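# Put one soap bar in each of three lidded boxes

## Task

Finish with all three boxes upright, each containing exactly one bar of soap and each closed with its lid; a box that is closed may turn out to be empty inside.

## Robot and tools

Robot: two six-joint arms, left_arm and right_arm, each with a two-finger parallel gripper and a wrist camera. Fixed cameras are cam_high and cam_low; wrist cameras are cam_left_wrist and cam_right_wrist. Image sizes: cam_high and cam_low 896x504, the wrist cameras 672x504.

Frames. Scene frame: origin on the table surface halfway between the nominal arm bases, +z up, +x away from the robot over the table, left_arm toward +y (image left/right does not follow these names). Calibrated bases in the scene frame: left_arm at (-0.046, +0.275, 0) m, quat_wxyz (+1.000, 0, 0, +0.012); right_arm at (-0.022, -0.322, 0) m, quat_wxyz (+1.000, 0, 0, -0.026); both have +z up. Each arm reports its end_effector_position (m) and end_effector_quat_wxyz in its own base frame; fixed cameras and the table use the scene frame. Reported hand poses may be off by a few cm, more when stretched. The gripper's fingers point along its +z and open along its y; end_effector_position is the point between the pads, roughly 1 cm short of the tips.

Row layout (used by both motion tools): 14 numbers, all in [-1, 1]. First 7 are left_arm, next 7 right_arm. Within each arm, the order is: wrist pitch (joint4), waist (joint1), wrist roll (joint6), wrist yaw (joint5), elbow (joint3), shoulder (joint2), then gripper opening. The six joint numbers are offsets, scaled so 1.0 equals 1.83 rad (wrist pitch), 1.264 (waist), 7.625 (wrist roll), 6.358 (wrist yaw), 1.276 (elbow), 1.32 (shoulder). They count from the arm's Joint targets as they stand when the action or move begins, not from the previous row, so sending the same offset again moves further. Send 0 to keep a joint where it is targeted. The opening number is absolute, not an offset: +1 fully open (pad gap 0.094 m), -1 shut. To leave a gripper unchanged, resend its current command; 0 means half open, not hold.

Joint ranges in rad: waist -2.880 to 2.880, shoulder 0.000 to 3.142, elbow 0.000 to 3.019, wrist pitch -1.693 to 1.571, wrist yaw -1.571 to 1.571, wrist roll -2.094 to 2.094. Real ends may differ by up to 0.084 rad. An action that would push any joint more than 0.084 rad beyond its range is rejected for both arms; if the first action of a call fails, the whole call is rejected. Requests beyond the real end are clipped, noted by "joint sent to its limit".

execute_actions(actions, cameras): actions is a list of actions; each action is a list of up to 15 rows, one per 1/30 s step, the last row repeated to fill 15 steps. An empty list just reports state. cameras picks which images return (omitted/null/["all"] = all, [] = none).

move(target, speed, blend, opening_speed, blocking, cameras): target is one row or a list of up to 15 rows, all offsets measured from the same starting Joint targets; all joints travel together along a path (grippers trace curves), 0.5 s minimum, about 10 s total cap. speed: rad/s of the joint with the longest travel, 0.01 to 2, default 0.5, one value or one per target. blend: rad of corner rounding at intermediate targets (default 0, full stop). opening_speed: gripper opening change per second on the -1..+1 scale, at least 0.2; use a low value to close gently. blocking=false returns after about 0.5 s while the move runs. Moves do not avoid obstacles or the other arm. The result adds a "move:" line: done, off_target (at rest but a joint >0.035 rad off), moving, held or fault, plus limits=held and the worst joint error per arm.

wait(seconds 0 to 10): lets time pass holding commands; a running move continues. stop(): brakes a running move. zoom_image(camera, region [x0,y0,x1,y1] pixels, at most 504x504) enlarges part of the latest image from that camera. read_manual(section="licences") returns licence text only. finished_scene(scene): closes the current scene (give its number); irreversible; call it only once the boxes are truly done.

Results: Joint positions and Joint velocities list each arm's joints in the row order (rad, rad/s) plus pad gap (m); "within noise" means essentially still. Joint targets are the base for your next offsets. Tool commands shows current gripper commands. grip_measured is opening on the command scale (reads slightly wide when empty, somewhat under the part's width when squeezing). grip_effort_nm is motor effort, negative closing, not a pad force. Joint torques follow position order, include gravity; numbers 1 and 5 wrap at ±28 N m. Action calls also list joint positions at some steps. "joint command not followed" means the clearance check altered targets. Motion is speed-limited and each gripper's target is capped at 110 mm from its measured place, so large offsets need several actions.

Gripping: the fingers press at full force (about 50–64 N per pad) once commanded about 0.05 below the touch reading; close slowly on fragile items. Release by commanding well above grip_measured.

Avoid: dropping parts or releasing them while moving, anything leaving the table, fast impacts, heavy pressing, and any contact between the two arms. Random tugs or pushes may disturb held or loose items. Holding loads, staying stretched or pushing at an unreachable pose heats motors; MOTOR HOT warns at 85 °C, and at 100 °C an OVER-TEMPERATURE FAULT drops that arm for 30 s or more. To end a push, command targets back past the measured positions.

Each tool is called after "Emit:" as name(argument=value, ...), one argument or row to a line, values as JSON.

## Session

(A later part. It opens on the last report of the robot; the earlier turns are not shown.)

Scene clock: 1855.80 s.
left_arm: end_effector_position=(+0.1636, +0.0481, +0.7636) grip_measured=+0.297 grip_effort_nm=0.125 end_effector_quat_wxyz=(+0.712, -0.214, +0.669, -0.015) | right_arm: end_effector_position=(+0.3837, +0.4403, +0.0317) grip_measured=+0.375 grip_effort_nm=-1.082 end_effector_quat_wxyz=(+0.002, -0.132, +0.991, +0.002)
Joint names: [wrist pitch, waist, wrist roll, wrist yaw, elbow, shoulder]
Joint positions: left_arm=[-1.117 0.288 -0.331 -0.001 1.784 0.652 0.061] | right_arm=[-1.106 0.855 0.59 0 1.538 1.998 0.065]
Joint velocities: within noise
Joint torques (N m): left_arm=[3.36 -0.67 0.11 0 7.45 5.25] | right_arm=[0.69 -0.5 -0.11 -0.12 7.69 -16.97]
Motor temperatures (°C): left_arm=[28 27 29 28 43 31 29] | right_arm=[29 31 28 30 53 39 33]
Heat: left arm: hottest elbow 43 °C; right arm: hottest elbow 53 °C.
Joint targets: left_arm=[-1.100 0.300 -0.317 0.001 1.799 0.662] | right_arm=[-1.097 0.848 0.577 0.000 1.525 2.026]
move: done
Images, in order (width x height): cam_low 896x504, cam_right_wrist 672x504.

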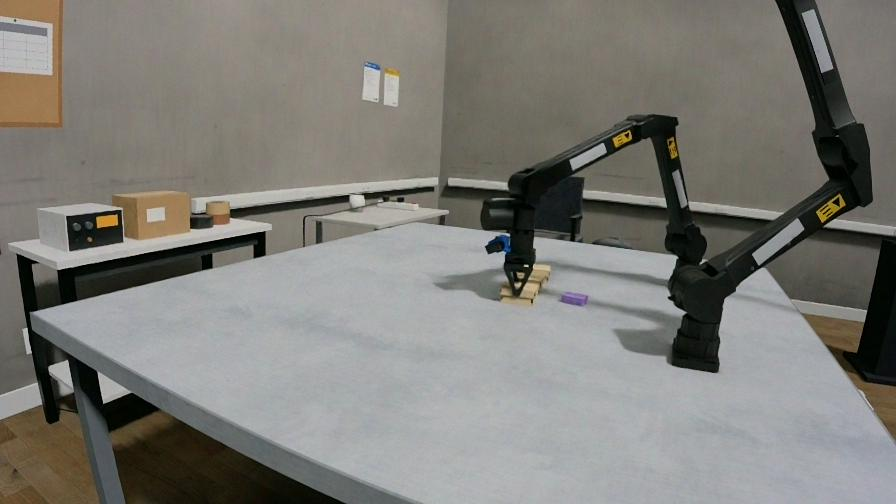

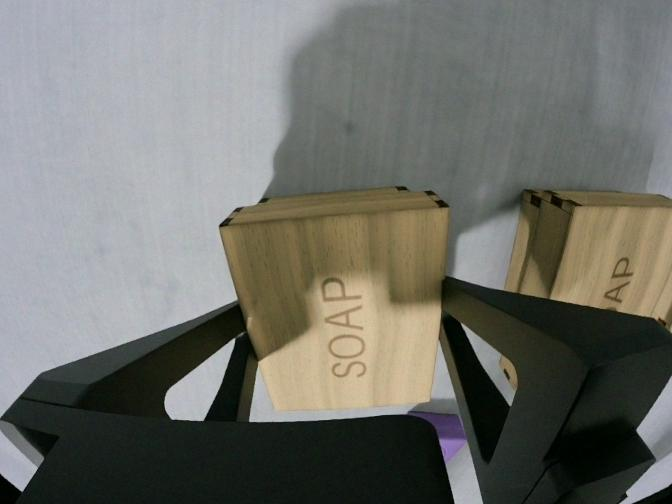

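Emit:
move(
  target=[0,0,0,0,0,0,0.3,0,0,0,0,0,0,0.65],
  opening_speed=0.3,
  cameras=[],
)

Emit:
move(
  target=[
    [0,0,0,0,0,0,0.3,-0.008,0,0,0,0.0455,-0.0227,0.65],
    [0,0,0,0,0,0,0.3,-0.1202,0,0,0,0.157,-0.075,0.65],
    [0,0,0,0,0,0,0.3,-0.1202,-0.45,0,0,0.157,-0.12,0.65],
  ],
  speed=[0.15,0.2,0.5],
  blend=0.02,
  cameras=["cam_low","cam_high"],
)

Emit:
zoom_image(
  camera="cam_low",
  region=[489, 254, 559, 312],
)

Emit:
zoom_image(
  camera="cam_high",
  region=[360, 190, 460, 300],
)

Scene clock: 1874.97 s.
left_arm: end_effector_position=(+0.1636, +0.0481, +0.7636) grip_measured=+0.297 grip_effort_nm=0.134 end_effector_quat_wxyz=(+0.712, -0.214, +0.669, -0.015) | right_arm: end_effector_position=(+0.3837, +0.4403, +0.0317) grip_measured=+0.647 grip_effort_nm=0.046 end_effector_quat_wxyz=(+0.002, -0.132, +0.991, +0.002)
Joint names: [wrist pitch, waist, wrist roll, wrist yaw, elbow, shoulder]
Joint positions: left_arm=[-1.117 0.288 -0.331 -0.001 1.784 0.652 0.061] | right_arm=[-1.106 0.855 0.59 0 1.538 1.998 0.077]
Joint velocities: within noise
Joint torques (N m): left_arm=[3.36 -0.73 0.11 0 7.46 5.25] | right_arm=[0.69 -0.56 -0.11 -0.11 7.68 -16.91]
Motor temperatures (°C): left_arm=[28 27 29 28 43 31 29] | right_arm=[29 31 28 30 54 38 33]
Heat: left arm: hottest elbow 43 °C; right arm: hottest elbow 54 °C.
Joint targets: left_arm=[-1.100 0.300 -0.317 0.001 1.799 0.662] | right_arm=[-1.097 0.848 0.577 0.000 1.525 2.026]
move: done
No camera images: "cameras" was empty.

Scene clock: 1878.27 s.
left_arm: end_effector_position=(+0.1636, +0.0481, +0.7636) grip_measured=+0.297 grip_effort_nm=0.134 end_effector_quat_wxyz=(+0.712, -0.214, +0.669, -0.015) | right_arm: end_effector_position=(+0.5665, +0.1589, +0.1438) grip_measured=+0.648 grip_effort_nm=0.046 end_effector_quat_wxyz=(+0.023, +0.157, +0.987, +0.010)
Joint names: [wrist pitch, waist, wrist roll, wrist yaw, elbow, shoulder]
Joint positions: left_arm=[-1.117 0.288 -0.331 -0.001 1.784 0.652 0.061] | right_arm=[-1.309 0.275 0.59 0.001 1.671 1.883 0.077]
Joint velocities: within noise
Joint torques (N m): left_arm=[3.34 -0.67 0.11 0 7.45 5.25] | right_arm=[0.16 0.56 -0.11 -0.13 14.28 -19.78]
Motor temperatures (°C): left_arm=[28 27 29 28 43 31 29] | right_arm=[29 31 28 30 55 38 33]
Heat: left arm: hottest elbow 43 °C; right arm: hottest elbow 55 °C.
Joint targets: left_arm=[-1.100 0.300 -0.317 0.001 1.799 0.662] | right_arm=[-1.317 0.279 0.577 0.001 1.726 1.867]
move: off_target (right_arm); right_arm: the elbow is farthest, 0.055 rad from its target
Images, in order (width x height): cam_high 896x504, cam_low 896x504.

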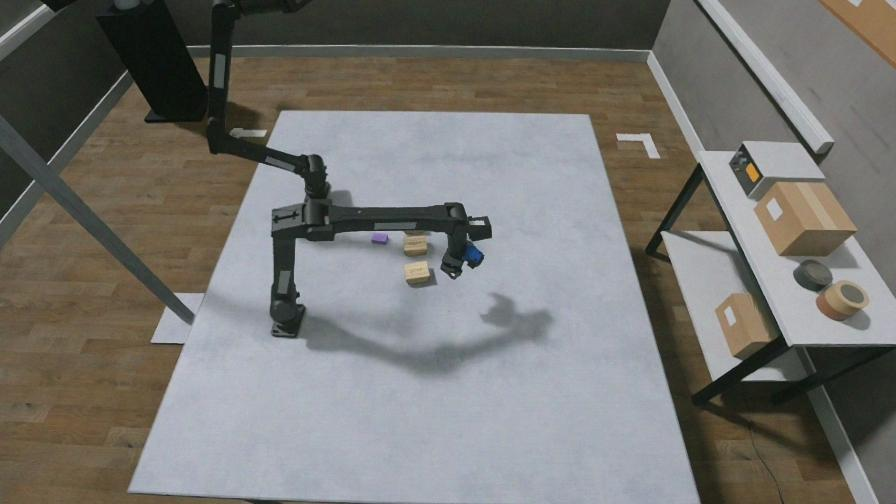

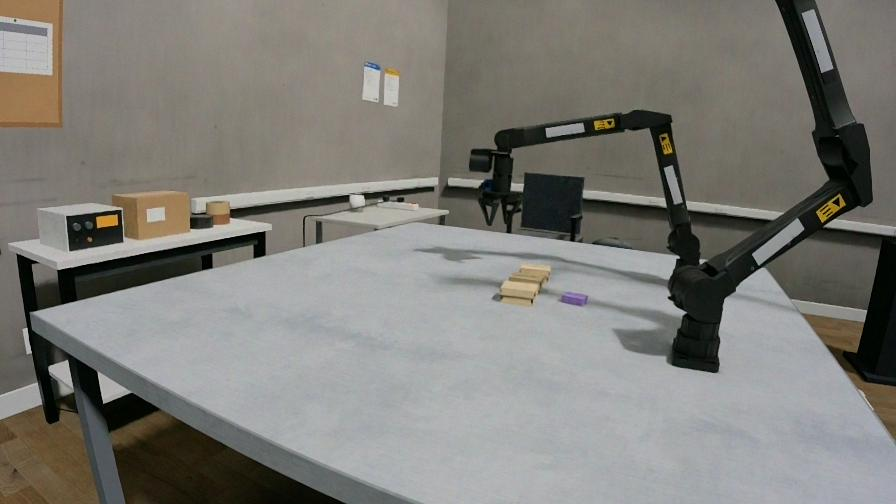

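Scaled by 7.200 from the camera's 896x504 image, which has a finer 1280x720 frame.

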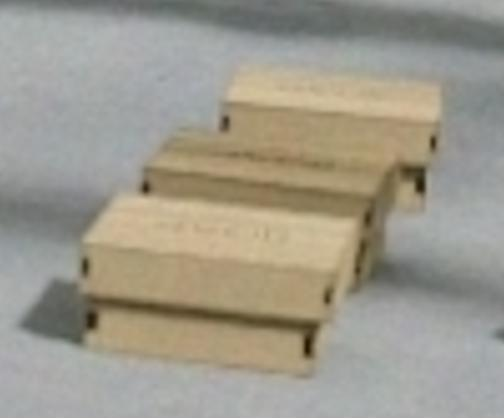

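Scaled by 4.582 from the camera's 896x504 image, which has a finer 1280x720 frame.

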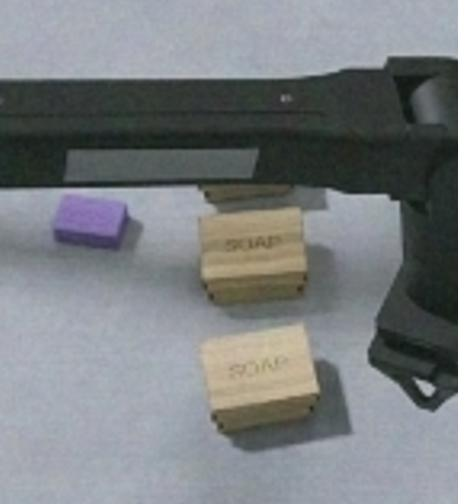

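All three boxes are closed with one soap each, and one spare soap is left on the table.

Emit:
finished_scene(
  scene=2,
  done=true,
)

The scene is finished: the task was done.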